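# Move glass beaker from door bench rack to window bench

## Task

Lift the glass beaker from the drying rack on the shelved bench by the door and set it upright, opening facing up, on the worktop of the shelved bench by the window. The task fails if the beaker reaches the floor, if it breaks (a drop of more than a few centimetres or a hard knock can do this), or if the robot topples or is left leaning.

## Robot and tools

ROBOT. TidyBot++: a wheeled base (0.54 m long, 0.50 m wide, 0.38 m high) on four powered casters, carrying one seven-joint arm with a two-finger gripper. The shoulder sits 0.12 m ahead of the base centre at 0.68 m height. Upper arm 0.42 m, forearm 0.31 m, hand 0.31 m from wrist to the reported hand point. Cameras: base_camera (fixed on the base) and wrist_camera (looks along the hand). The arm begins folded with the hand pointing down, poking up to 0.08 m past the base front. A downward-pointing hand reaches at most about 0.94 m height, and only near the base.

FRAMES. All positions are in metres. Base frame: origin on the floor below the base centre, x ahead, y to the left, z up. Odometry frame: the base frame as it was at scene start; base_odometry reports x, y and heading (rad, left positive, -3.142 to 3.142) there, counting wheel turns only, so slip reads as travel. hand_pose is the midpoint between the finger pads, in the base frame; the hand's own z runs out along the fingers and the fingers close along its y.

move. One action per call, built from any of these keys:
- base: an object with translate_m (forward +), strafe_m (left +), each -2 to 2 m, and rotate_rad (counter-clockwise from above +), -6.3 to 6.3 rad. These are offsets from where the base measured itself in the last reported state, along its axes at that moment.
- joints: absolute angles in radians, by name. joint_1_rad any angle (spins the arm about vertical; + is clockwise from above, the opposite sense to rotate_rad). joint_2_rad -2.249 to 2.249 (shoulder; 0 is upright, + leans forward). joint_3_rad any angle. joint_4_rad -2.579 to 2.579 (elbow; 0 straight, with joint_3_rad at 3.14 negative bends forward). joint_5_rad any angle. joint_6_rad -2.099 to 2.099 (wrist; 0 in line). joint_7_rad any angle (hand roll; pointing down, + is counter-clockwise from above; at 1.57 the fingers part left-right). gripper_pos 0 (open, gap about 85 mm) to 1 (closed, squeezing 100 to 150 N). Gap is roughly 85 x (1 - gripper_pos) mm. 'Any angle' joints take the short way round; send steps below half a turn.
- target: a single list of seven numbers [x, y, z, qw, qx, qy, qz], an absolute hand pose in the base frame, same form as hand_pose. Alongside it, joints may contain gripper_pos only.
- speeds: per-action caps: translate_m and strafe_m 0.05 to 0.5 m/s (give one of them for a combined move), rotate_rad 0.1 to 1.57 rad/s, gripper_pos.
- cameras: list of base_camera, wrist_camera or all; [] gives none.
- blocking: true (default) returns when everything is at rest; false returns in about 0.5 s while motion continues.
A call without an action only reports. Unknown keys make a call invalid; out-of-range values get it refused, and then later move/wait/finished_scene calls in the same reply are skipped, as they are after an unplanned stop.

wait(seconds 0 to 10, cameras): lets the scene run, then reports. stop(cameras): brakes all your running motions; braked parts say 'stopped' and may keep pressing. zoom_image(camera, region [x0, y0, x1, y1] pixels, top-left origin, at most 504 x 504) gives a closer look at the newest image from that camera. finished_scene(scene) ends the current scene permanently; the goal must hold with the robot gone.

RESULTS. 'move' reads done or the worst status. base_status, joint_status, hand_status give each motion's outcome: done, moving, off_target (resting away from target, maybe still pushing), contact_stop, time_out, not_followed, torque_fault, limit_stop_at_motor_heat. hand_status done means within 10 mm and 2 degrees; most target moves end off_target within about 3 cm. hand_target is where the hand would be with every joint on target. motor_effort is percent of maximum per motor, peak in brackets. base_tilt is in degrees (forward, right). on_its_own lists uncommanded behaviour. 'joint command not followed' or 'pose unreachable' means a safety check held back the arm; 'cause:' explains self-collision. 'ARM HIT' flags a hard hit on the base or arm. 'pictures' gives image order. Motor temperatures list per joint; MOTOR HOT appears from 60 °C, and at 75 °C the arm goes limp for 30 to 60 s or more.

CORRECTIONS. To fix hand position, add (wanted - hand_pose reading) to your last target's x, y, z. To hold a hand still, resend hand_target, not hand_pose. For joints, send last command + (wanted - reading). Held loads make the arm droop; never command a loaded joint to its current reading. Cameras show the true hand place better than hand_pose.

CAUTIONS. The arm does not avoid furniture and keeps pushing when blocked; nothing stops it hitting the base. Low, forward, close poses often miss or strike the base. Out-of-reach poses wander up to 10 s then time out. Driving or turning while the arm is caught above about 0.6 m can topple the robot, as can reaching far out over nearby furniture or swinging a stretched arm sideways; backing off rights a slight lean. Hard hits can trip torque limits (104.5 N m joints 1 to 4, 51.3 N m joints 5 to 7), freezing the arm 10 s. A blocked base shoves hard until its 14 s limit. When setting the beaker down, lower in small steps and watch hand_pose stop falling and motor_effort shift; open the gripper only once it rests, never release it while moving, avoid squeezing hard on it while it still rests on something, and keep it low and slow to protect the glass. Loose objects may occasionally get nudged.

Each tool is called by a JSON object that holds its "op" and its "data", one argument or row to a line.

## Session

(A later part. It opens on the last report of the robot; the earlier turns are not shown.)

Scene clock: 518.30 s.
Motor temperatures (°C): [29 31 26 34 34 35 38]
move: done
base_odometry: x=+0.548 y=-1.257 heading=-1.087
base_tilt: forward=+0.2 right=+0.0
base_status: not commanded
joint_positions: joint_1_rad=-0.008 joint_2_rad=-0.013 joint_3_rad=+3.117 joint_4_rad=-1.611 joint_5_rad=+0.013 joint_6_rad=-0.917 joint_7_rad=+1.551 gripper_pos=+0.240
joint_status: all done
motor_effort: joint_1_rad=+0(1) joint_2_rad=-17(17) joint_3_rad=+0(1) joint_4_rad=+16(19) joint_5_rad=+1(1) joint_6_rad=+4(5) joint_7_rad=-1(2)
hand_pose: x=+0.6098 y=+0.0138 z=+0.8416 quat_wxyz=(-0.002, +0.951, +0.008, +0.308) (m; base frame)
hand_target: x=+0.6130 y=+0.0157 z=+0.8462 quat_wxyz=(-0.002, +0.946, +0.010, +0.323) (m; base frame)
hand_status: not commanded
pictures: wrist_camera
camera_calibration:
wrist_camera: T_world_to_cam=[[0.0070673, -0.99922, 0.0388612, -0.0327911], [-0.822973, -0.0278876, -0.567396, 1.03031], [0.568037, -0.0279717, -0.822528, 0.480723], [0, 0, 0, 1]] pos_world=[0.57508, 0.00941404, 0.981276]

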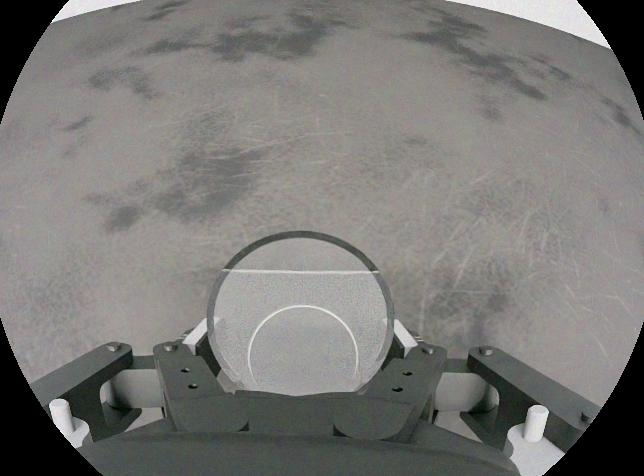

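{"op": "move", "data": {
  "joints": {"joint_4_rad": -1.642, "joint_6_rad": -0.885},
  "cameras": ["wrist_camera"]
}}

Scene clock: 522.37 s.
Motor temperatures (°C): [29 31 26 34 34 35 38]
move: done
base_odometry: x=+0.548 y=-1.257 heading=-1.087
base_tilt: forward=+0.2 right=+0.0
base_status: not commanded
joint_positions: joint_1_rad=-0.008 joint_2_rad=-0.016 joint_3_rad=+3.117 joint_4_rad=-1.616 joint_5_rad=+0.013 joint_6_rad=-0.913 joint_7_rad=+1.551 gripper_pos=+0.240
joint_status: all done
motor_effort: joint_1_rad=+0(1) joint_2_rad=-15(16) joint_3_rad=+0(1) joint_4_rad=+16(18) joint_5_rad=+1(1) joint_6_rad=+3(4) joint_7_rad=-1(2)
hand_pose: x=+0.6092 y=+0.0138 z=+0.8416 quat_wxyz=(-0.002, +0.951, +0.008, +0.309) (m; base frame)
hand_target: x=+0.6079 y=+0.0155 z=+0.8377 quat_wxyz=(-0.002, +0.949, +0.010, +0.314) (m; base frame)
hand_status: not commanded
pictures: wrist_camera
camera_calibration:
wrist_camera: T_world_to_cam=[[0.00702169, -0.99922, 0.0388674, -0.0327591], [-0.821465, -0.0279278, -0.569575, 1.03066], [0.570216, -0.0279288, -0.82102, 0.478421], [0, 0, 0, 1]] pos_world=[0.574077, 0.00941223, 0.981103]

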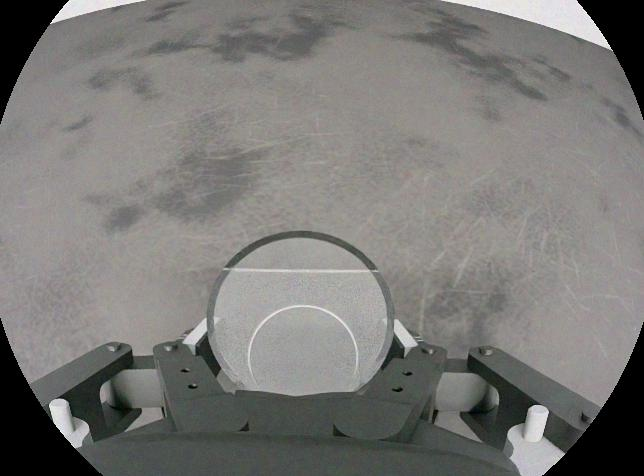

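{"op": "move", "data": {
  "joints": {"gripper_pos": 0.25},
  "cameras": []
}}

{"op": "move", "data": {
  "joints": {"gripper_pos": 0.2},
  "cameras": ["wrist_camera"]
}}

Scene clock: 540.63 s.
Motor temperatures (°C): [29 31 26 33 34 35 38]
move: done
base_odometry: x=+0.548 y=-1.257 heading=-1.087
base_tilt: forward=+0.1 right=+0.0
base_status: not commanded
joint_positions: joint_1_rad=-0.008 joint_2_rad=-0.016 joint_3_rad=+3.117 joint_4_rad=-1.616 joint_5_rad=+0.013 joint_6_rad=-0.913 joint_7_rad=+1.551 gripper_pos=+0.240
joint_status: all done
motor_effort: joint_1_rad=-1(1) joint_2_rad=-15(16) joint_3_rad=+1(1) joint_4_rad=+16(16) joint_5_rad=+1(1) joint_6_rad=+3(3) joint_7_rad=-1(2)
hand_pose: x=+0.6092 y=+0.0138 z=+0.8415 quat_wxyz=(-0.002, +0.951, +0.008, +0.309) (m; base frame)
hand_target: x=+0.6079 y=+0.0155 z=+0.8377 quat_wxyz=(-0.002, +0.949, +0.010, +0.314) (m; base frame)
hand_status: not commanded
pictures: none
No camera images: "cameras" was empty.

Scene clock: 541.27 s.
Motor temperatures (°C): [29 31 26 33 34 35 38]
move: done
base_odometry: x=+0.548 y=-1.257 heading=-1.087
base_tilt: forward=+0.2 right=+0.0
base_status: not commanded
joint_positions: joint_1_rad=-0.008 joint_2_rad=-0.016 joint_3_rad=+3.117 joint_4_rad=-1.629 joint_5_rad=+0.013 joint_6_rad=-0.913 joint_7_rad=+1.551 gripper_pos=+0.200
joint_status: all done
motor_effort: joint_1_rad=+0(1) joint_2_rad=-17(17) joint_3_rad=+0(1) joint_4_rad=+17(18) joint_5_rad=+1(2) joint_6_rad=+4(4) joint_7_rad=-1(2)
hand_pose: x=+0.6058 y=+0.0137 z=+0.8351 quat_wxyz=(-0.001, +0.953, +0.008, +0.303) (m; base frame)
hand_target: x=+0.6079 y=+0.0155 z=+0.8377 quat_wxyz=(-0.002, +0.949, +0.010, +0.314) (m; base frame)
hand_status: not commanded
pictures: wrist_camera
camera_calibration:
wrist_camera: T_world_to_cam=[[0.00752186, -0.999204, 0.0391862, -0.0331661], [-0.828756, -0.0281574, -0.558901, 1.0197], [0.559559, -0.0282718, -0.828308, 0.487634], [0, 0, 0, 1]] pos_world=[0.572469, 0.00935865, 0.97512]

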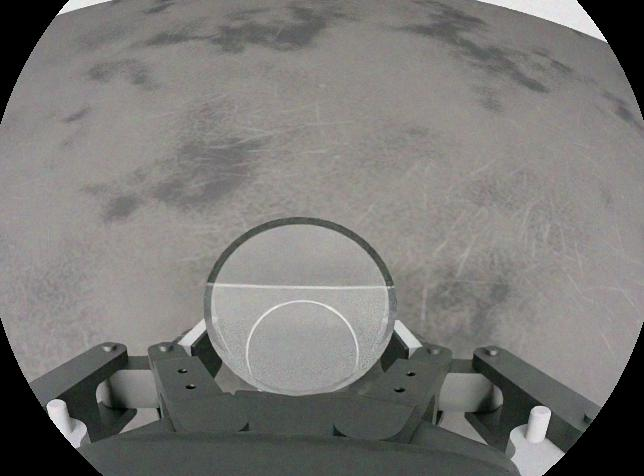

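{"op": "move", "data": {
  "joints": {"gripper_pos": 0.1},
  "cameras": []
}}

{"op": "move", "data": {
  "joints": {"gripper_pos": 0.0},
  "cameras": ["wrist_camera"]
}}

Scene clock: 546.87 s.
Motor temperatures (°C): [29 31 26 33 34 35 38]
move: done
base_odometry: x=+0.548 y=-1.257 heading=-1.087
base_tilt: forward=+0.2 right=-0.1
base_status: not commanded
joint_positions: joint_1_rad=-0.008 joint_2_rad=-0.016 joint_3_rad=+3.117 joint_4_rad=-1.629 joint_5_rad=+0.013 joint_6_rad=-0.913 joint_7_rad=+1.551 gripper_pos=+0.100
joint_status: all done
motor_effort: joint_1_rad=+0(1) joint_2_rad=-17(17) joint_3_rad=+0(1) joint_4_rad=+17(18) joint_5_rad=+0(1) joint_6_rad=+4(4) joint_7_rad=-2(2)
hand_pose: x=+0.6058 y=+0.0137 z=+0.8351 quat_wxyz=(-0.001, +0.953, +0.008, +0.303) (m; base frame)
hand_target: x=+0.6079 y=+0.0155 z=+0.8377 quat_wxyz=(-0.002, +0.949, +0.010, +0.314) (m; base frame)
hand_status: not commanded
pictures: none
No camera images: "cameras" was empty.

Scene clock: 547.40 s.
Motor temperatures (°C): [29 31 26 33 34 35 38]
move: done
base_odometry: x=+0.548 y=-1.257 heading=-1.087
base_tilt: forward=+0.2 right=+0.0
base_status: not commanded
joint_positions: joint_1_rad=-0.008 joint_2_rad=-0.016 joint_3_rad=+3.117 joint_4_rad=-1.629 joint_5_rad=+0.013 joint_6_rad=-0.913 joint_7_rad=+1.551 gripper_pos=+0.000
joint_status: all done
motor_effort: joint_1_rad=+1(1) joint_2_rad=-17(17) joint_3_rad=+1(1) joint_4_rad=+18(18) joint_5_rad=+2(2) joint_6_rad=+4(4) joint_7_rad=-2(2)
hand_pose: x=+0.6058 y=+0.0137 z=+0.8351 quat_wxyz=(-0.001, +0.953, +0.008, +0.303) (m; base frame)
hand_target: x=+0.6079 y=+0.0155 z=+0.8377 quat_wxyz=(-0.002, +0.949, +0.010, +0.314) (m; base frame)
hand_status: not commanded
pictures: wrist_camera
camera_calibration:
wrist_camera: T_world_to_cam=[[0.00752186, -0.999204, 0.0391862, -0.0331661], [-0.828756, -0.0281574, -0.558901, 1.0197], [0.559559, -0.0282718, -0.828308, 0.487634], [0, 0, 0, 1]] pos_world=[0.572469, 0.00935865, 0.97512]

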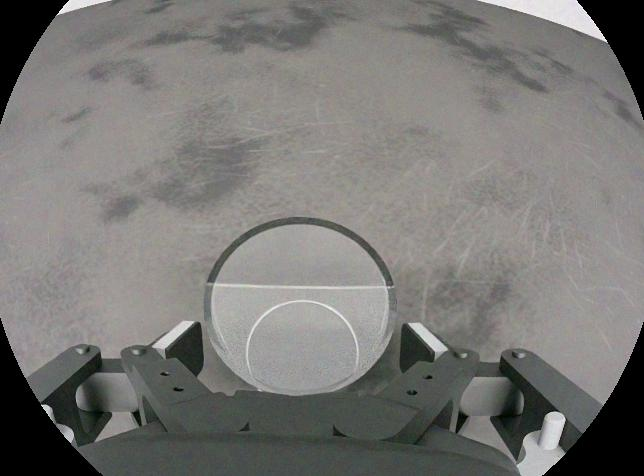

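{"op": "move", "data": {
  "base": {"translate_m": -0.08},
  "speeds": {"translate_m": 0.1},
  "cameras": ["wrist_camera"]
}}

Scene clock: 551.00 s.
Motor temperatures (°C): [29 31 26 33 34 35 38]
move: done
base_odometry: x=+0.510 y=-1.186 heading=-1.087
base_tilt: forward=+0.2 right=+0.0
base_status: done
joint_positions: joint_1_rad=-0.008 joint_2_rad=-0.020 joint_3_rad=+3.117 joint_4_rad=-1.630 joint_5_rad=+0.013 joint_6_rad=-0.913 joint_7_rad=+1.551 gripper_pos=+0.000
joint_status: not commanded
motor_effort: joint_1_rad=+0(1) joint_2_rad=-17(20) joint_3_rad=+1(1) joint_4_rad=+18(18) joint_5_rad=+1(2) joint_6_rad=+4(5) joint_7_rad=-2(2)
hand_pose: x=+0.6050 y=+0.0137 z=+0.8365 quat_wxyz=(-0.001, +0.952, +0.008, +0.304) (m; base frame)
hand_target: x=+0.6079 y=+0.0155 z=+0.8377 quat_wxyz=(-0.002, +0.949, +0.010, +0.314) (m; base frame)
hand_status: not commanded
pictures: wrist_camera
camera_calibration:
wrist_camera: T_world_to_cam=[[0.00741274, -0.999204, 0.0392072, -0.033176], [-0.827191, -0.0281578, -0.561215, 1.02076], [0.561872, -0.0282717, -0.826741, 0.486484], [0, 0, 0, 1]] pos_world=[0.571264, 0.00934639, 0.97636]

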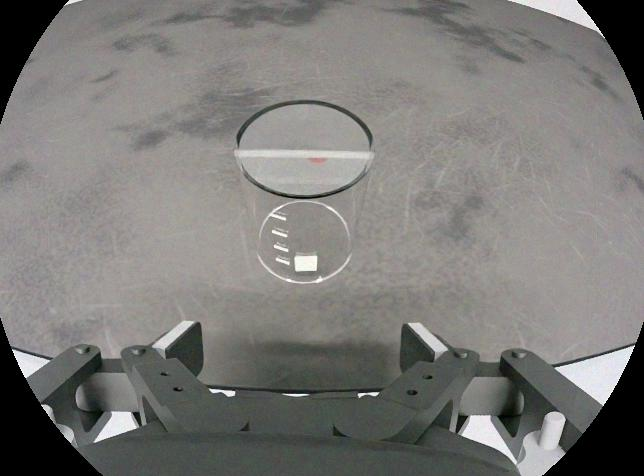

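{"op": "zoom_image", "data": {
  "camera": "wrist_camera",
  "region": [200, 80, 410, 300]
}}

Scaled by 2.291.

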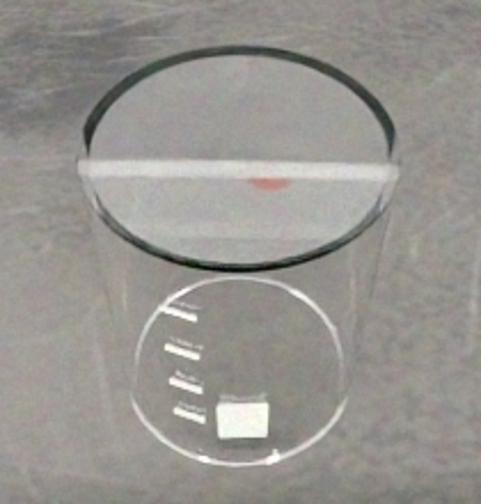

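{"op": "zoom_image", "data": {
  "camera": "wrist_camera",
  "region": [200, 260, 420, 420]
}}

{"op": "zoom_image", "data": {
  "camera": "wrist_camera",
  "region": [0, 320, 100, 420]
}}

{"op": "zoom_image", "data": {
  "camera": "wrist_camera",
  "region": [530, 320, 644, 420]
}}

Scaled by 2.291.

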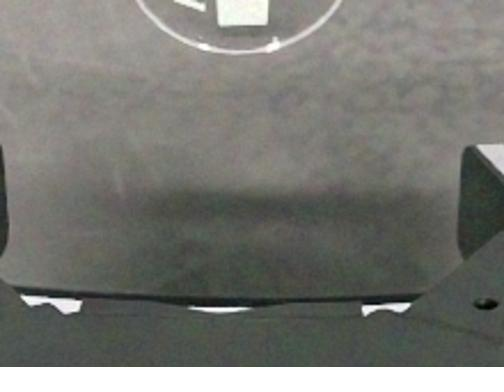

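Scaled by 5.040.

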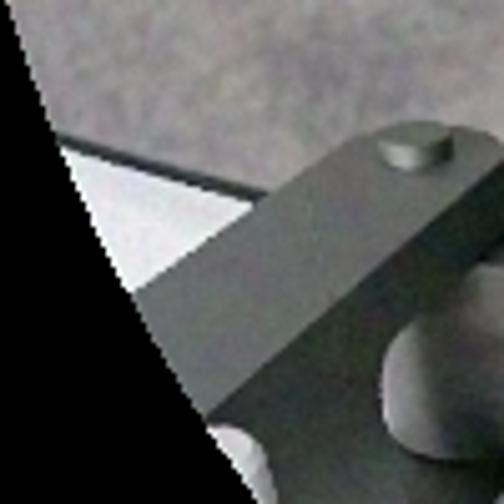

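Scaled by 4.421.

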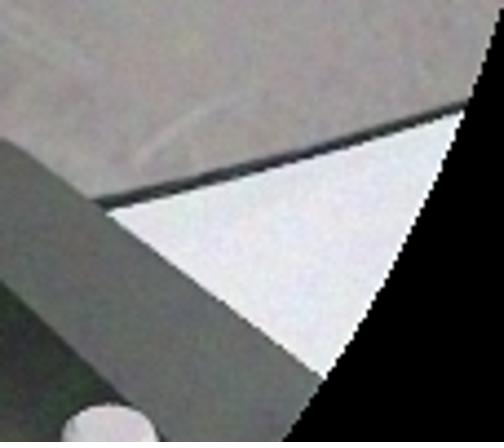

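{"op": "move", "data": {
  "base": {"translate_m": -0.2},
  "speeds": {"translate_m": 0.3},
  "cameras": ["all"]
}}

Scene clock: 633.17 s.
Motor temperatures (°C): [29 32 26 33 34 35 38]
move: done
base_odometry: x=+0.417 y=-1.009 heading=-1.087
base_tilt: forward=+0.1 right=+0.0
base_status: done
joint_positions: joint_1_rad=-0.008 joint_2_rad=-0.025 joint_3_rad=+3.117 joint_4_rad=-1.632 joint_5_rad=+0.013 joint_6_rad=-0.913 joint_7_rad=+1.551 gripper_pos=+0.000
joint_status: not commanded
motor_effort: joint_1_rad=+0(1) joint_2_rad=-17(20) joint_3_rad=+0(2) joint_4_rad=+16(19) joint_5_rad=+1(2) joint_6_rad=+4(5) joint_7_rad=-1(3)
hand_pose: x=+0.6036 y=+0.0138 z=+0.8384 quat_wxyz=(-0.001, +0.952, +0.008, +0.306) (m; base frame)
hand_target: x=+0.6079 y=+0.0155 z=+0.8377 quat_wxyz=(-0.002, +0.949, +0.010, +0.314) (m; base frame)
hand_status: not commanded
pictures: base_camera, wrist_camera
camera_calibration:
wrist_camera: T_world_to_cam=[[0.00742999, -0.999202, 0.0392509, -0.0332249], [-0.82492, -0.0283105, -0.564541, 1.02215], [0.565201, -0.0281843, -0.824472, 0.484931], [0, 0, 0, 1]] pos_world=[0.569354, 0.00940664, 0.97816]

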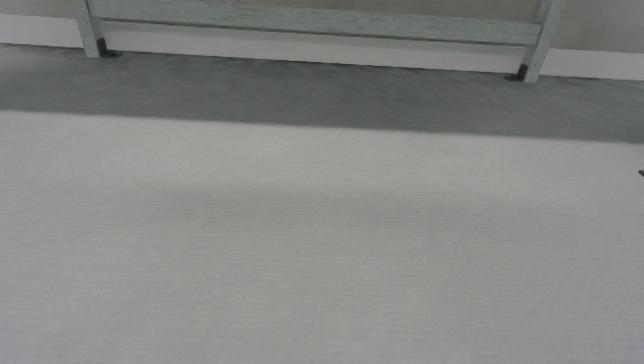

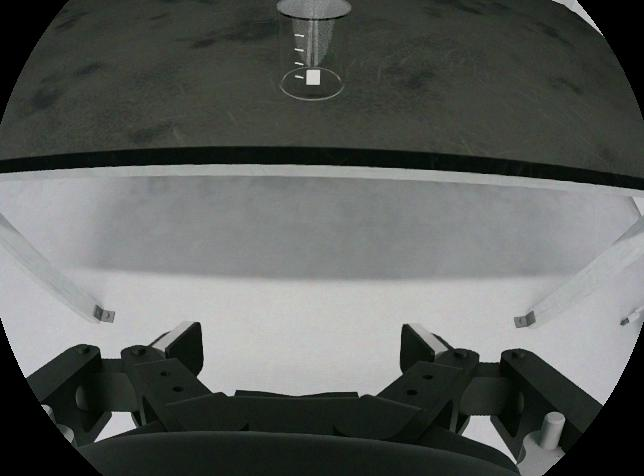

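{"op": "zoom_image", "data": {
  "camera": "wrist_camera",
  "region": [240, 0, 400, 200]
}}

Scaled by 2.520.

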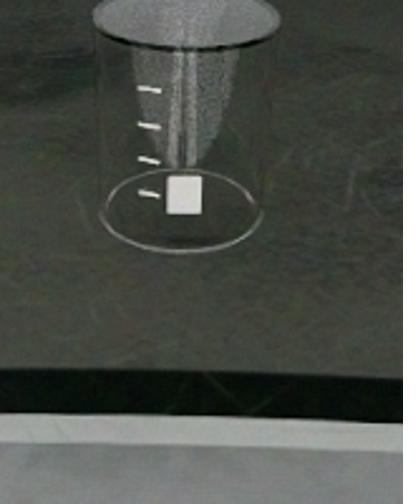

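{"op": "move", "data": {
  "joints": {"joint_6_rad": 0.9, "joint_7_rad": 0.0},
  "cameras": []
}}

{"op": "move", "data": {
  "joints": {"joint_2_rad": 0.25, "joint_4_rad": -2.16, "joint_6_rad": 0.88, "joint_7_rad": -1.63},
  "cameras": ["all"]
}}

Scene clock: 643.37 s.
Motor temperatures (°C): [29 32 26 33 34 35 38]
move: done
base_odometry: x=+0.417 y=-1.009 heading=-1.087
base_tilt: forward=+0.1 right=+0.0
base_status: not commanded
joint_positions: joint_1_rad=-0.008 joint_2_rad=-0.027 joint_3_rad=+3.117 joint_4_rad=-1.636 joint_5_rad=+0.013 joint_6_rad=+0.861 joint_7_rad=+0.069 gripper_pos=+0.000
joint_status: all done
motor_effort: joint_1_rad=-1(2) joint_2_rad=-17(19) joint_3_rad=+1(1) joint_4_rad=+19(20) joint_5_rad=+1(2) joint_6_rad=+5(8) joint_7_rad=-1(3)
hand_pose: x=+0.6329 y=+0.0214 z=+1.3184 quat_wxyz=(-0.644, +0.275, -0.240, +0.672) (m; base frame)
hand_target: x=+0.6269 y=+0.0229 z=+1.3220 quat_wxyz=(-0.672, +0.257, -0.239, +0.652) (m; base frame)
hand_status: not commanded
pictures: none
No camera images: "cameras" was empty.

Scene clock: 645.80 s.
Motor temperatures (°C): [29 32 26 33 34 35 38]
move: done
base_odometry: x=+0.417 y=-1.009 heading=-1.087
base_tilt: forward=+0.2 right=+0.0
base_status: not commanded
joint_positions: joint_1_rad=-0.008 joint_2_rad=+0.241 joint_3_rad=+3.117 joint_4_rad=-2.152 joint_5_rad=+0.013 joint_6_rad=+0.864 joint_7_rad=-1.558 gripper_pos=+0.000
joint_status: all done
motor_effort: joint_1_rad=+0(1) joint_2_rad=-22(24) joint_3_rad=+0(1) joint_4_rad=+14(19) joint_5_rad=+0(2) joint_6_rad=+8(9) joint_7_rad=-1(3)
hand_pose: x=+0.7438 y=+0.0230 z=+0.8729 quat_wxyz=(-0.722, +0.020, -0.692, -0.009) (m; base frame)
hand_target: x=+0.7433 y=+0.0247 z=+0.8684 quat_wxyz=(-0.721, -0.004, -0.692, -0.037) (m; base frame)
hand_status: not commanded
pictures: base_camera, wrist_camera
camera_calibration:
wrist_camera: T_world_to_cam=[[-0.0752446, 0.996686, -0.0309009, 0.0504095], [-0.0652213, 0.0260032, 0.997532, -0.772354], [0.99503, 0.0770743, 0.0630486, -0.66241], [0, 0, 0, 1]] pos_world=[0.612537, 0.020896, 0.813769]

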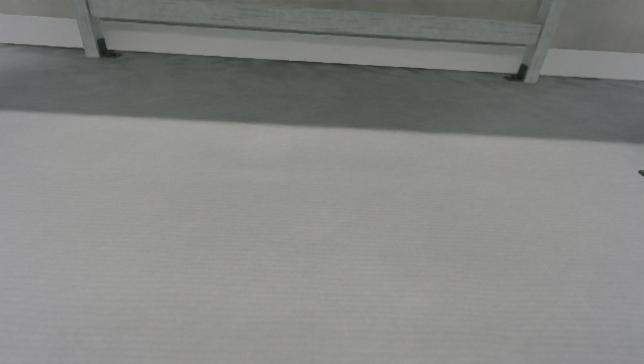

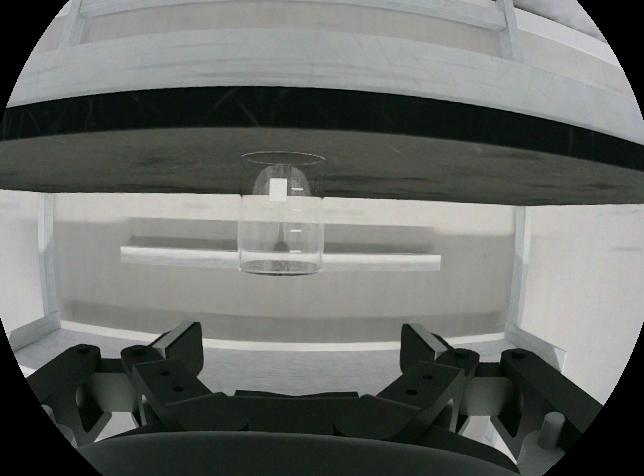

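{"op": "zoom_image", "data": {
  "camera": "wrist_camera",
  "region": [212, 130, 352, 290]
}}

Scaled by 3.150.

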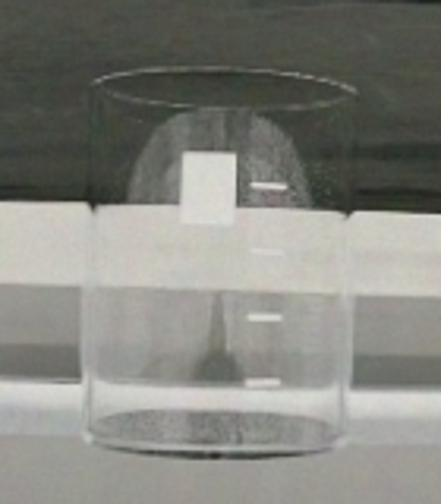

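{"op": "move", "data": {
  "base": {"strafe_m": -0.01},
  "joints": {"joint_2_rad": 0.351, "joint_4_rad": -2.24, "joint_6_rad": 1.062, "joint_7_rad": -1.65},
  "cameras": ["wrist_camera"]
}}

Scene clock: 781.73 s.
Motor temperatures (°C): [29 32 26 32 34 35 38]
move: done
base_odometry: x=+0.408 y=-1.014 heading=-1.087
base_tilt: forward=+0.1 right=+0.0
base_status: done
joint_positions: joint_1_rad=-0.007 joint_2_rad=+0.344 joint_3_rad=+3.117 joint_4_rad=-2.232 joint_5_rad=+0.013 joint_6_rad=+1.022 joint_7_rad=-1.581 gripper_pos=+0.000
joint_status: all done
motor_effort: joint_1_rad=+0(3) joint_2_rad=-23(26) joint_3_rad=+0(3) joint_4_rad=+12(15) joint_5_rad=+1(2) joint_6_rad=+8(9) joint_7_rad=-2(3)
hand_pose: x=+0.7401 y=+0.0224 z=+0.8179 quat_wxyz=(-0.713, +0.011, -0.701, -0.019) (m; base frame)
hand_target: x=+0.7384 y=+0.0244 z=+0.8222 quat_wxyz=(-0.720, -0.013, -0.692, -0.046) (m; base frame)
hand_status: not commanded
pictures: wrist_camera
camera_calibration:
wrist_camera: T_world_to_cam=[[-0.0764243, 0.99707, -0.00322831, 0.0272462], [-0.0399907, 0.000169964, 0.9992, -0.737185], [0.996273, 0.0764923, 0.0398605, -0.637173], [0, 0, 0, 1]] pos_world=[0.6074, 0.0216977, 0.762081]

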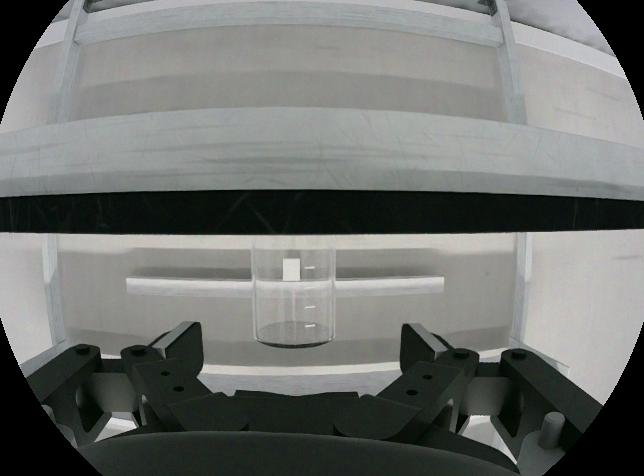

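{"op": "zoom_image", "data": {
  "camera": "wrist_camera",
  "region": [212, 180, 372, 360]
}}

Scaled by 2.800.

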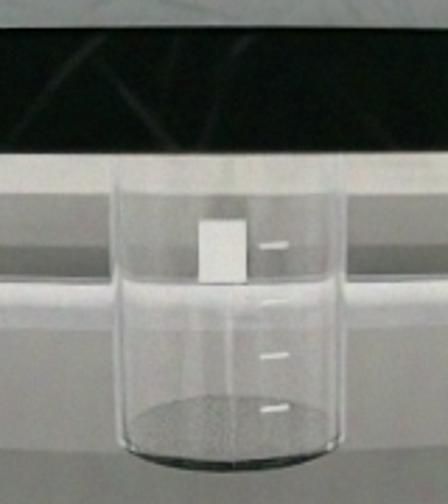

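{"op": "move", "data": {
  "base": {"translate_m": 0.1},
  "speeds": {"translate_m": 0.12},
  "cameras": ["wrist_camera"]
}}

Scene clock: 823.20 s.
Motor temperatures (°C): [29 32 26 32 34 35 38]
move: done
base_odometry: x=+0.455 y=-1.102 heading=-1.087
base_tilt: forward=+0.2 right=+0.0
base_status: done
joint_positions: joint_1_rad=-0.007 joint_2_rad=+0.346 joint_3_rad=+3.117 joint_4_rad=-2.233 joint_5_rad=+0.013 joint_6_rad=+1.023 joint_7_rad=-1.581 gripper_pos=+0.000
joint_status: not commanded
motor_effort: joint_1_rad=+1(1) joint_2_rad=-23(25) joint_3_rad=+0(1) joint_4_rad=+13(14) joint_5_rad=+1(1) joint_6_rad=+8(8) joint_7_rad=-2(2)
hand_pose: x=+0.7399 y=+0.0224 z=+0.8170 quat_wxyz=(-0.712, +0.010, -0.701, -0.019) (m; base frame)
hand_target: x=+0.7384 y=+0.0244 z=+0.8222 quat_wxyz=(-0.720, -0.013, -0.692, -0.046) (m; base frame)
hand_status: not commanded
pictures: wrist_camera
camera_calibration:
wrist_camera: T_world_to_cam=[[-0.0764447, 0.99707, -0.00264055, 0.0267701], [-0.0387538, -0.000324906, 0.999249, -0.737144], [0.99632, 0.0764896, 0.0386651, -0.636031], [0, 0, 0, 1]] pos_world=[0.60717, 0.0217186, 0.761253]

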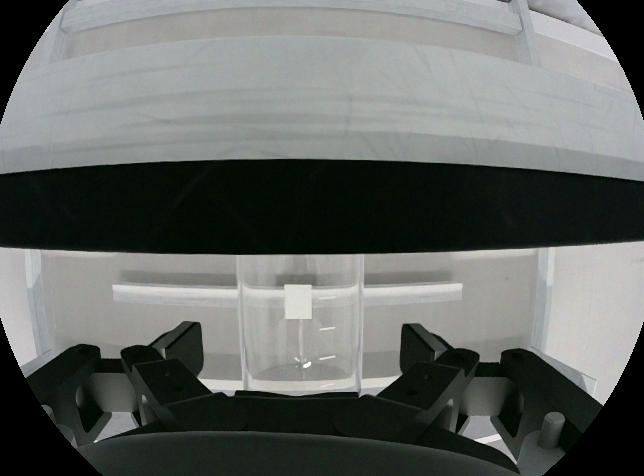

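{"op": "move", "data": {
  "base": {"translate_m": 0.053},
  "speeds": {"translate_m": 0.08},
  "cameras": ["wrist_camera"]
}}

Scene clock: 832.10 s.
Motor temperatures (°C): [29 32 26 32 34 35 38]
move: done
base_odometry: x=+0.479 y=-1.149 heading=-1.087
base_tilt: forward=+0.2 right=+0.0
base_status: done
joint_positions: joint_1_rad=-0.007 joint_2_rad=+0.346 joint_3_rad=+3.117 joint_4_rad=-2.234 joint_5_rad=+0.013 joint_6_rad=+1.024 joint_7_rad=-1.581 gripper_pos=+0.000
joint_status: not commanded
motor_effort: joint_1_rad=-1(1) joint_2_rad=-23(25) joint_3_rad=+0(1) joint_4_rad=+12(14) joint_5_rad=+1(2) joint_6_rad=+8(8) joint_7_rad=-1(2)
hand_pose: x=+0.7398 y=+0.0224 z=+0.8163 quat_wxyz=(-0.712, +0.010, -0.702, -0.019) (m; base frame)
hand_target: x=+0.7384 y=+0.0244 z=+0.8222 quat_wxyz=(-0.720, -0.013, -0.692, -0.046) (m; base frame)
hand_status: not commanded
pictures: wrist_camera
camera_calibration:
wrist_camera: T_world_to_cam=[[-0.0764529, 0.99707, -0.00251069, 0.0266656], [-0.0378325, -0.000384634, 0.999284, -0.737192], [0.996355, 0.0764931, 0.037751, -0.635221], [0, 0, 0, 1]] pos_world=[0.607054, 0.021719, 0.760712]

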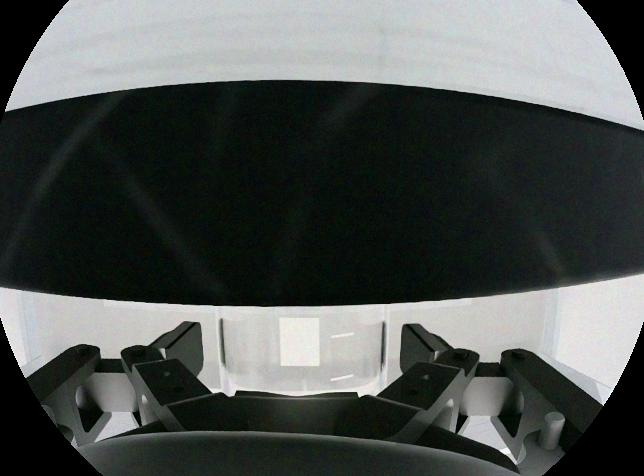

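{"op": "move", "data": {
  "joints": {"gripper_pos": 0.18},
  "cameras": ["wrist_camera"]
}}

Scene clock: 842.93 s.
Motor temperatures (°C): [29 33 26 32 34 35 38]
move: done
base_odometry: x=+0.479 y=-1.149 heading=-1.087
base_tilt: forward=+0.2 right=+0.0
base_status: not commanded
joint_positions: joint_1_rad=-0.007 joint_2_rad=+0.346 joint_3_rad=+3.117 joint_4_rad=-2.234 joint_5_rad=+0.013 joint_6_rad=+1.024 joint_7_rad=-1.581 gripper_pos=+0.180
joint_status: all done
motor_effort: joint_1_rad=+1(1) joint_2_rad=-23(24) joint_3_rad=+0(0) joint_4_rad=+13(13) joint_5_rad=+0(1) joint_6_rad=+8(8) joint_7_rad=-1(2)
hand_pose: x=+0.7398 y=+0.0224 z=+0.8163 quat_wxyz=(-0.712, +0.010, -0.702, -0.019) (m; base frame)
hand_target: x=+0.7384 y=+0.0244 z=+0.8222 quat_wxyz=(-0.720, -0.013, -0.692, -0.046) (m; base frame)
hand_status: not commanded
pictures: wrist_camera
camera_calibration:
wrist_camera: T_world_to_cam=[[-0.0764538, 0.99707, -0.00244985, 0.0266166], [-0.03783, -0.00044545, 0.999284, -0.737193], [0.996355, 0.0764917, 0.0377532, -0.635222], [0, 0, 0, 1]] pos_world=[0.607054, 0.0217222, 0.760712]

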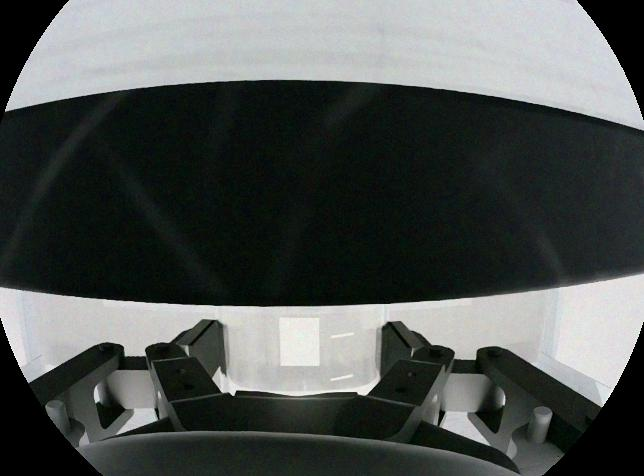

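{"op": "zoom_image", "data": {
  "camera": "wrist_camera",
  "region": [140, 290, 470, 440]
}}

Scaled by 1.527.

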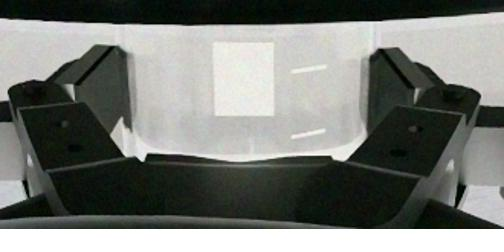

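{"op": "move", "data": {
  "joints": {"gripper_pos": 0.22},
  "cameras": []
}}

{"op": "move", "data": {
  "joints": {"gripper_pos": 0.26},
  "cameras": ["wrist_camera"]
}}

Scene clock: 853.90 s.
Motor temperatures (°C): [29 33 26 32 34 35 38]
move: done
base_odometry: x=+0.479 y=-1.149 heading=-1.087
base_tilt: forward=+0.2 right=+0.0
base_status: not commanded
joint_positions: joint_1_rad=-0.007 joint_2_rad=+0.346 joint_3_rad=+3.117 joint_4_rad=-2.234 joint_5_rad=+0.013 joint_6_rad=+1.024 joint_7_rad=-1.581 gripper_pos=+0.214
joint_status: all done
motor_effort: joint_1_rad=+1(1) joint_2_rad=-23(23) joint_3_rad=+0(0) joint_4_rad=+13(13) joint_5_rad=+0(1) joint_6_rad=+8(8) joint_7_rad=-1(2)
hand_pose: x=+0.7398 y=+0.0224 z=+0.8163 quat_wxyz=(-0.712, +0.010, -0.702, -0.019) (m; base frame)
hand_target: x=+0.7384 y=+0.0244 z=+0.8222 quat_wxyz=(-0.720, -0.013, -0.692, -0.046) (m; base frame)
hand_status: not commanded
pictures: none
No camera images: "cameras" was empty.

Scene clock: 854.33 s.
Motor temperatures (°C): [29 33 26 32 34 35 38]
move: done
base_odometry: x=+0.479 y=-1.149 heading=-1.087
base_tilt: forward=+0.2 right=+0.0
base_status: not commanded
joint_positions: joint_1_rad=-0.007 joint_2_rad=+0.346 joint_3_rad=+3.117 joint_4_rad=-2.234 joint_5_rad=+0.013 joint_6_rad=+1.024 joint_7_rad=-1.581 gripper_pos=+0.238
joint_status: all done
motor_effort: joint_1_rad=+1(1) joint_2_rad=-23(23) joint_3_rad=+0(0) joint_4_rad=+12(13) joint_5_rad=+1(1) joint_6_rad=+8(8) joint_7_rad=-1(2)
hand_pose: x=+0.7398 y=+0.0224 z=+0.8163 quat_wxyz=(-0.712, +0.010, -0.702, -0.019) (m; base frame)
hand_target: x=+0.7384 y=+0.0244 z=+0.8222 quat_wxyz=(-0.720, -0.013, -0.692, -0.046) (m; base frame)
hand_status: not commanded
pictures: wrist_camera
camera_calibration:
wrist_camera: T_world_to_cam=[[-0.0764542, 0.99707, -0.00239332, 0.0265709], [-0.037949, -0.000511269, 0.99928, -0.737138], [0.996351, 0.07649, 0.0378769, -0.635321], [0, 0, 0, 1]] pos_world=[0.60706, 0.0217257, 0.760734]

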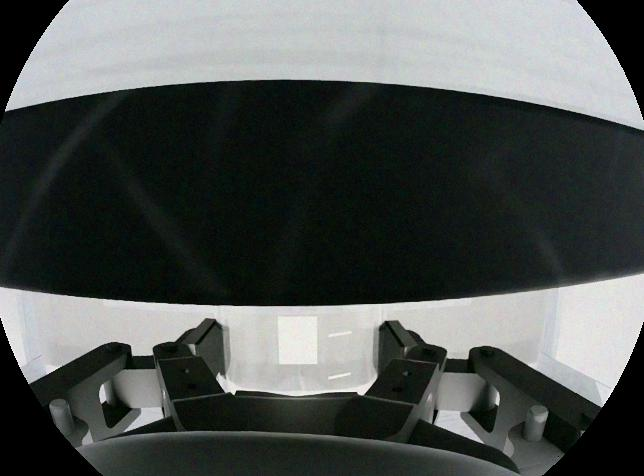

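{"op": "move", "data": {
  "joints": {"gripper_pos": 0.28},
  "cameras": []
}}

{"op": "move", "data": {
  "joints": {"joint_2_rad": 0.29},
  "cameras": ["wrist_camera"]
}}

Scene clock: 866.73 s.
Motor temperatures (°C): [29 33 26 32 34 35 38]
move: off_target
base_odometry: x=+0.479 y=-1.149 heading=-1.087
base_tilt: forward=+0.2 right=+0.0
base_status: not commanded
joint_positions: joint_1_rad=-0.007 joint_2_rad=+0.346 joint_3_rad=+3.117 joint_4_rad=-2.234 joint_5_rad=+0.013 joint_6_rad=+1.024 joint_7_rad=-1.581 gripper_pos=+0.239
joint_status: gripper_pos off_target (ended at +0.239, target +0.280)
motor_effort: joint_1_rad=+0(1) joint_2_rad=-23(23) joint_3_rad=+0(0) joint_4_rad=+12(13) joint_5_rad=+0(1) joint_6_rad=+8(8) joint_7_rad=-2(2)
hand_pose: x=+0.7398 y=+0.0224 z=+0.8163 quat_wxyz=(-0.712, +0.010, -0.702, -0.019) (m; base frame)
hand_target: x=+0.7384 y=+0.0244 z=+0.8222 quat_wxyz=(-0.720, -0.013, -0.692, -0.046) (m; base frame)
hand_status: not commanded
pictures: none
No camera images: "cameras" was empty.

Scene clock: 867.57 s.
Motor temperatures (°C): [29 33 26 32 34 35 38]
move: done
base_odometry: x=+0.479 y=-1.149 heading=-1.087
base_tilt: forward=+0.2 right=+0.0
base_status: not commanded
joint_positions: joint_1_rad=-0.007 joint_2_rad=+0.316 joint_3_rad=+3.117 joint_4_rad=-2.235 joint_5_rad=+0.013 joint_6_rad=+1.024 joint_7_rad=-1.582 gripper_pos=+0.239
joint_status: all done
motor_effort: joint_1_rad=+0(1) joint_2_rad=-24(25) joint_3_rad=+0(0) joint_4_rad=+13(14) joint_5_rad=+1(1) joint_6_rad=+9(9) joint_7_rad=-1(3)
hand_pose: x=+0.7350 y=+0.0224 z=+0.8345 quat_wxyz=(-0.722, +0.010, -0.691, -0.019) (m; base frame)
hand_target: x=+0.7286 y=+0.0243 z=+0.8597 quat_wxyz=(-0.741, -0.012, -0.670, -0.046) (m; base frame)
hand_status: not commanded
pictures: wrist_camera
camera_calibration:
wrist_camera: T_world_to_cam=[[-0.0763781, 0.99707, -0.00420215, 0.027738], [-0.0670276, -0.000929472, 0.997751, -0.732832], [0.994823, 0.076488, 0.0669023, -0.654321], [0, 0, 0, 1]] pos_world=[0.603933, 0.0217098, 0.775076]

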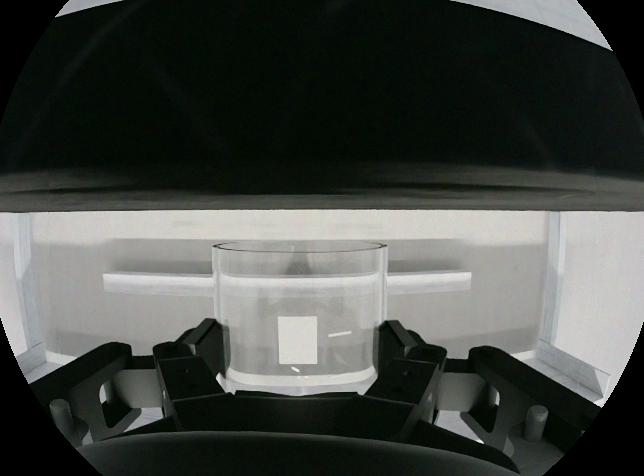

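{"op": "move", "data": {
  "joints": {"joint_2_rad": 0.09, "joint_4_rad": -2.0, "joint_6_rad": 0.535, "gripper_pos": 0.32},
  "cameras": ["wrist_camera"]
}}

Scene clock: 871.50 s.
Motor temperatures (°C): [29 33 26 32 34 35 38]
move: off_target
base_odometry: x=+0.479 y=-1.149 heading=-1.087
base_tilt: forward=+0.1 right=-0.1
base_status: not commanded
joint_positions: joint_1_rad=-0.007 joint_2_rad=+0.107 joint_3_rad=+3.117 joint_4_rad=-2.028 joint_5_rad=+0.013 joint_6_rad=+0.583 joint_7_rad=-1.582 gripper_pos=+0.239
joint_status: gripper_pos off_target (ended at +0.239, target +0.320); the others done
motor_effort: joint_1_rad=+1(1) joint_2_rad=-22(26) joint_3_rad=+0(1) joint_4_rad=+18(19) joint_5_rad=+1(1) joint_6_rad=+9(10) joint_7_rad=-1(2)
hand_pose: x=+0.7402 y=+0.0224 z=+0.9378 quat_wxyz=(-0.713, +0.013, -0.700, -0.015) (m; base frame)
hand_target: x=+0.7402 y=+0.0246 z=+0.9498 quat_wxyz=(-0.712, -0.010, -0.701, -0.040) (m; base frame)
hand_status: not commanded
pictures: wrist_camera
camera_calibration:
wrist_camera: T_world_to_cam=[[-0.0736738, 0.99721, -0.0120548, 0.0338541], [-0.0417712, 0.00899148, 0.999087, -0.855724], [0.996407, 0.0741101, 0.0409922, -0.643138], [0, 0, 0, 1]] pos_world=[0.607576, 0.0215975, 0.881715]

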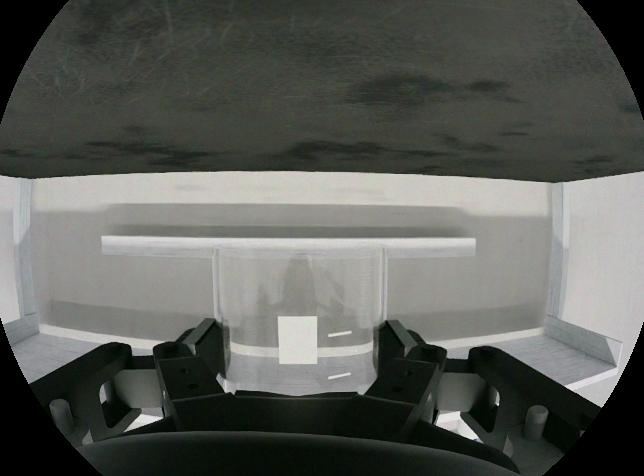

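{"op": "move", "data": {
  "joints": {"joint_7_rad": 0.0},
  "cameras": ["wrist_camera"]
}}

Scene clock: 888.93 s.
Motor temperatures (°C): [29 33 26 32 34 35 38]
move: done
base_odometry: x=+0.479 y=-1.149 heading=-1.087
base_tilt: forward=+0.2 right=+0.0
base_status: not commanded
joint_positions: joint_1_rad=-0.007 joint_2_rad=+0.107 joint_3_rad=+3.117 joint_4_rad=-2.028 joint_5_rad=+0.013 joint_6_rad=+0.581 joint_7_rad=-0.069 gripper_pos=+0.239
joint_status: all done
motor_effort: joint_1_rad=-1(1) joint_2_rad=-22(22) joint_3_rad=+0(1) joint_4_rad=+18(19) joint_5_rad=+1(1) joint_6_rad=+9(10) joint_7_rad=-1(3)
hand_pose: x=+0.7402 y=+0.0224 z=+0.9372 quat_wxyz=(-0.529, +0.490, -0.501, +0.478) (m; base frame)
hand_target: x=+0.7402 y=+0.0246 z=+0.9498 quat_wxyz=(-0.512, +0.508, -0.483, +0.496) (m; base frame)
hand_status: not commanded
pictures: wrist_camera
camera_calibration:
wrist_camera: T_world_to_cam=[[-0.0207009, 0.0461101, -0.998722, 0.940645], [-0.0620715, 0.99695, 0.0473148, 0.0297551], [0.997857, 0.0629716, -0.0177756, -0.58887], [0, 0, 0, 1]] pos_world=[0.608928, -0.0359555, 0.927567]

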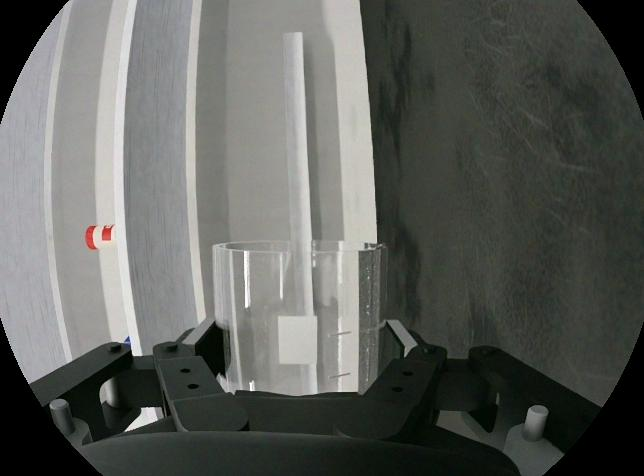

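{"op": "move", "data": {
  "cameras": ["wrist_camera"]
}}

Scene clock: 900.57 s.
Motor temperatures (°C): [29 33 26 32 34 35 38]
base_odometry: x=+0.479 y=-1.149 heading=-1.087
base_tilt: forward=+0.1 right=+0.0
base_status: not commanded
joint_positions: joint_1_rad=-0.007 joint_2_rad=+0.107 joint_3_rad=+3.117 joint_4_rad=-2.028 joint_5_rad=+0.013 joint_6_rad=+0.581 joint_7_rad=-0.068 gripper_pos=+0.239
joint_status: all done
motor_effort: joint_1_rad=+0(1) joint_2_rad=-21(22) joint_3_rad=+0(1) joint_4_rad=+18(19) joint_5_rad=+0(1) joint_6_rad=+9(10) joint_7_rad=-1(3)
hand_pose: x=+0.7402 y=+0.0224 z=+0.9371 quat_wxyz=(-0.528, +0.491, -0.501, +0.479) (m; base frame)
hand_target: x=+0.7402 y=+0.0246 z=+0.9498 quat_wxyz=(-0.512, +0.508, -0.483, +0.496) (m; base frame)
hand_status: not commanded
pictures: wrist_camera
camera_calibration:
wrist_camera: T_world_to_cam=[[-0.0207937, 0.0453767, -0.998754, 0.940722], [-0.0620541, 0.996985, 0.0465882, 0.0304245], [0.997856, 0.0629455, -0.0179152, -0.58874], [0, 0, 0, 1]] pos_world=[0.608926, -0.0359611, 0.927584]

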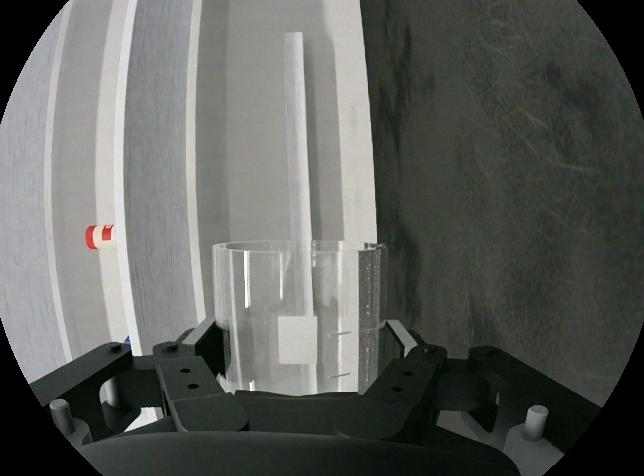

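{"op": "move", "data": {
  "joints": {"joint_7_rad": 0.8},
  "cameras": ["wrist_camera"]
}}

{"op": "move", "data": {
  "joints": {"joint_7_rad": 1.63},
  "cameras": ["wrist_camera", "base_camera"]
}}

Scene clock: 906.83 s.
Motor temperatures (°C): [29 33 26 32 34 35 38]
move: done
base_odometry: x=+0.479 y=-1.149 heading=-1.087
base_tilt: forward=+0.2 right=+0.0
base_status: not commanded
joint_positions: joint_1_rad=-0.007 joint_2_rad=+0.107 joint_3_rad=+3.117 joint_4_rad=-2.028 joint_5_rad=+0.013 joint_6_rad=+0.581 joint_7_rad=+0.731 gripper_pos=+0.239
joint_status: all done
motor_effort: joint_1_rad=+1(1) joint_2_rad=-21(22) joint_3_rad=+0(1) joint_4_rad=+18(19) joint_5_rad=+0(2) joint_6_rad=+9(9) joint_7_rad=-1(2)
hand_pose: x=+0.7402 y=+0.0224 z=+0.9371 quat_wxyz=(-0.300, +0.647, -0.271, +0.646) (m; base frame)
hand_target: x=+0.7402 y=+0.0246 z=+0.9498 quat_wxyz=(-0.279, +0.657, -0.247, +0.656) (m; base frame)
hand_status: not commanded
pictures: wrist_camera
camera_calibration:
wrist_camera: T_world_to_cam=[[0.00282895, -0.684133, -0.729351, 0.687106], [-0.0398141, 0.728699, -0.683676, 0.704305], [0.999203, 0.0309725, -0.0251767, -0.582216], [0, 0, 0, 1]] pos_world=[0.60785, -0.0251213, 0.968]

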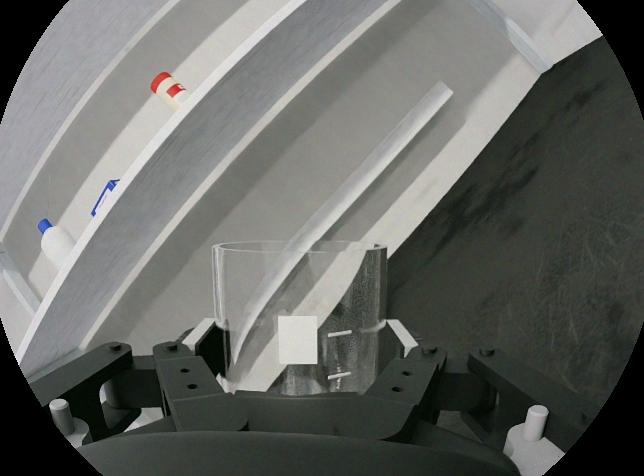

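Scene clock: 908.33 s.
Motor temperatures (°C): [29 33 26 32 34 35 38]
move: done
base_odometry: x=+0.479 y=-1.149 heading=-1.087
base_tilt: forward=+0.1 right=+0.0
base_status: not commanded
joint_positions: joint_1_rad=-0.007 joint_2_rad=+0.107 joint_3_rad=+3.117 joint_4_rad=-2.028 joint_5_rad=+0.013 joint_6_rad=+0.581 joint_7_rad=+1.561 gripper_pos=+0.239
joint_status: all done
motor_effort: joint_1_rad=+1(1) joint_2_rad=-21(22) joint_3_rad=+0(1) joint_4_rad=+18(19) joint_5_rad=+1(1) joint_6_rad=+9(9) joint_7_rad=-2(4)
hand_pose: x=+0.7402 y=+0.0224 z=+0.9371 quat_wxyz=(-0.014, +0.701, +0.013, +0.713) (m; base frame)
hand_target: x=+0.7402 y=+0.0246 z=+0.9498 quat_wxyz=(+0.009, +0.700, +0.039, +0.713) (m; base frame)
hand_status: not commanded
pictures: base_camera, wrist_camera
camera_calibration:
wrist_camera: T_world_to_cam=[[0.00293978, -0.999925, 0.0118581, -0.000473069], [-0.00617036, -0.011876, -0.99991, 0.992333], [0.999977, 0.00286635, -0.00620481, -0.599937], [0, 0, 0, 1]] pos_world=[0.606048, 0.0130316, 0.988528]

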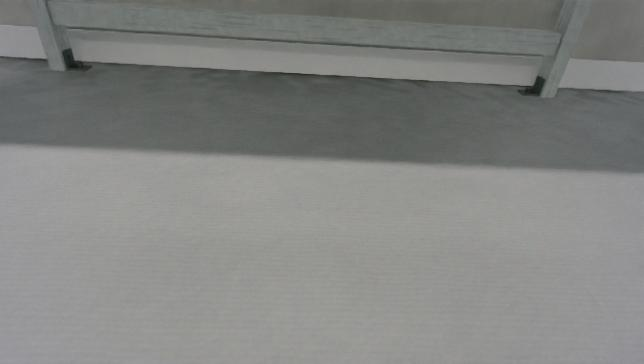

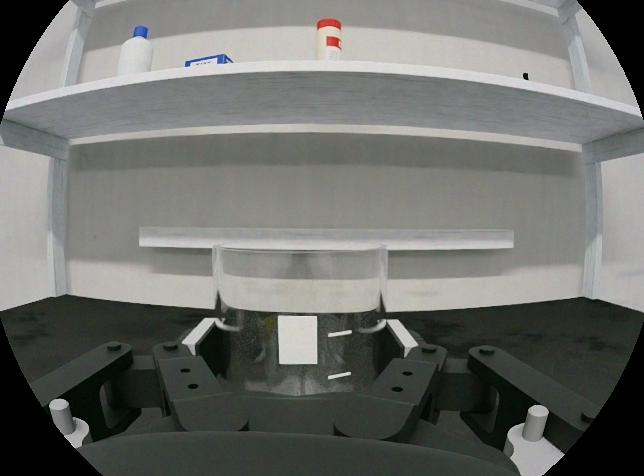

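{"op": "move", "data": {
  "base": {"translate_m": 0.02},
  "speeds": {"translate_m": 0.08},
  "joints": {"joint_2_rad": 0.203, "joint_4_rad": -2.117, "joint_6_rad": 0.783},
  "cameras": ["wrist_camera"]
}}

Scene clock: 922.50 s.
Motor temperatures (°C): [29 33 26 32 34 35 38]
move: done
base_odometry: x=+0.489 y=-1.167 heading=-1.088
base_tilt: forward=+0.1 right=+0.0
base_status: done
joint_positions: joint_1_rad=-0.007 joint_2_rad=+0.207 joint_3_rad=+3.117 joint_4_rad=-2.119 joint_5_rad=+0.013 joint_6_rad=+0.739 joint_7_rad=+1.562 gripper_pos=+0.239
joint_status: all done
motor_effort: joint_1_rad=-1(2) joint_2_rad=-23(25) joint_3_rad=+0(1) joint_4_rad=+16(20) joint_5_rad=+1(2) joint_6_rad=+9(11) joint_7_rad=-1(3)
hand_pose: x=+0.7449 y=+0.0226 z=+0.8735 quat_wxyz=(-0.016, +0.713, +0.013, +0.701) (m; base frame)
hand_target: x=+0.7443 y=+0.0248 z=+0.8905 quat_wxyz=(+0.007, +0.694, +0.037, +0.719) (m; base frame)
hand_status: not commanded
pictures: wrist_camera
camera_calibration:
wrist_camera: T_world_to_cam=[[0.00466726, -0.999942, 0.00973156, 0.000965304], [-0.0381321, -0.00990255, -0.999224, 0.951956], [0.999262, 0.00429255, -0.0381761, -0.576628], [0, 0, 0, 1]] pos_world=[0.612498, 0.0128673, 0.929195]

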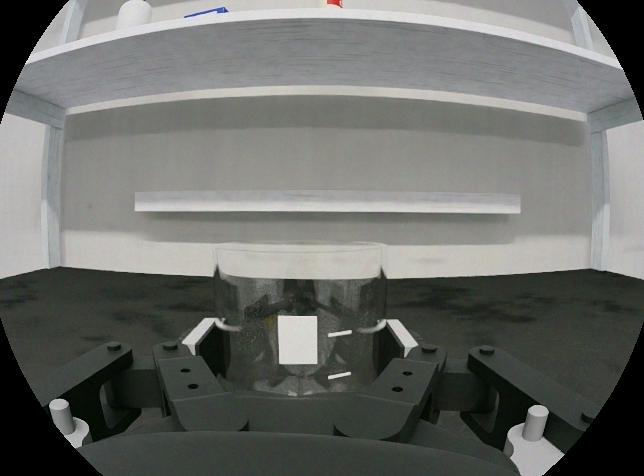

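{"op": "move", "data": {
  "joints": {"joint_2_rad": 0.277, "joint_4_rad": -2.187, "joint_6_rad": 0.955},
  "cameras": ["wrist_camera"]
}}

Scene clock: 926.27 s.
Motor temperatures (°C): [29 33 26 32 34 35 38]
move: done
base_odometry: x=+0.489 y=-1.167 heading=-1.088
base_tilt: forward=+0.2 right=+0.0
base_status: not commanded
joint_positions: joint_1_rad=-0.007 joint_2_rad=+0.274 joint_3_rad=+3.117 joint_4_rad=-2.183 joint_5_rad=+0.013 joint_6_rad=+0.911 joint_7_rad=+1.562 gripper_pos=+0.239
joint_status: all done
motor_effort: joint_1_rad=+1(1) joint_2_rad=-23(25) joint_3_rad=+0(0) joint_4_rad=+15(17) joint_5_rad=+1(1) joint_6_rad=+9(10) joint_7_rad=-1(2)
hand_pose: x=+0.7421 y=+0.0225 z=+0.8509 quat_wxyz=(-0.017, +0.698, +0.012, +0.715) (m; base frame)
hand_target: x=+0.7410 y=+0.0246 z=+0.8610 quat_wxyz=(+0.006, +0.684, +0.036, +0.729) (m; base frame)
hand_status: not commanded
pictures: wrist_camera
camera_calibration:
wrist_camera: T_world_to_cam=[[0.00527782, -0.999971, 0.00544887, 0.0043763], [0.00170979, -0.00543991, -0.999984, 0.900301], [0.999985, 0.00528705, 0.00168103, -0.609141], [0, 0, 0, 1]] pos_world=[0.607569, 0.0124943, 0.901287]

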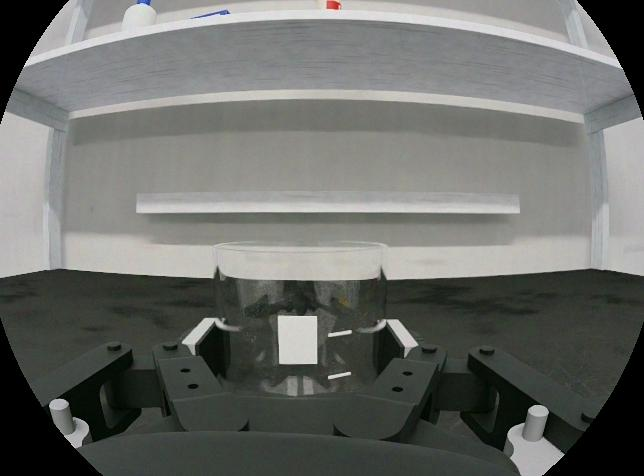

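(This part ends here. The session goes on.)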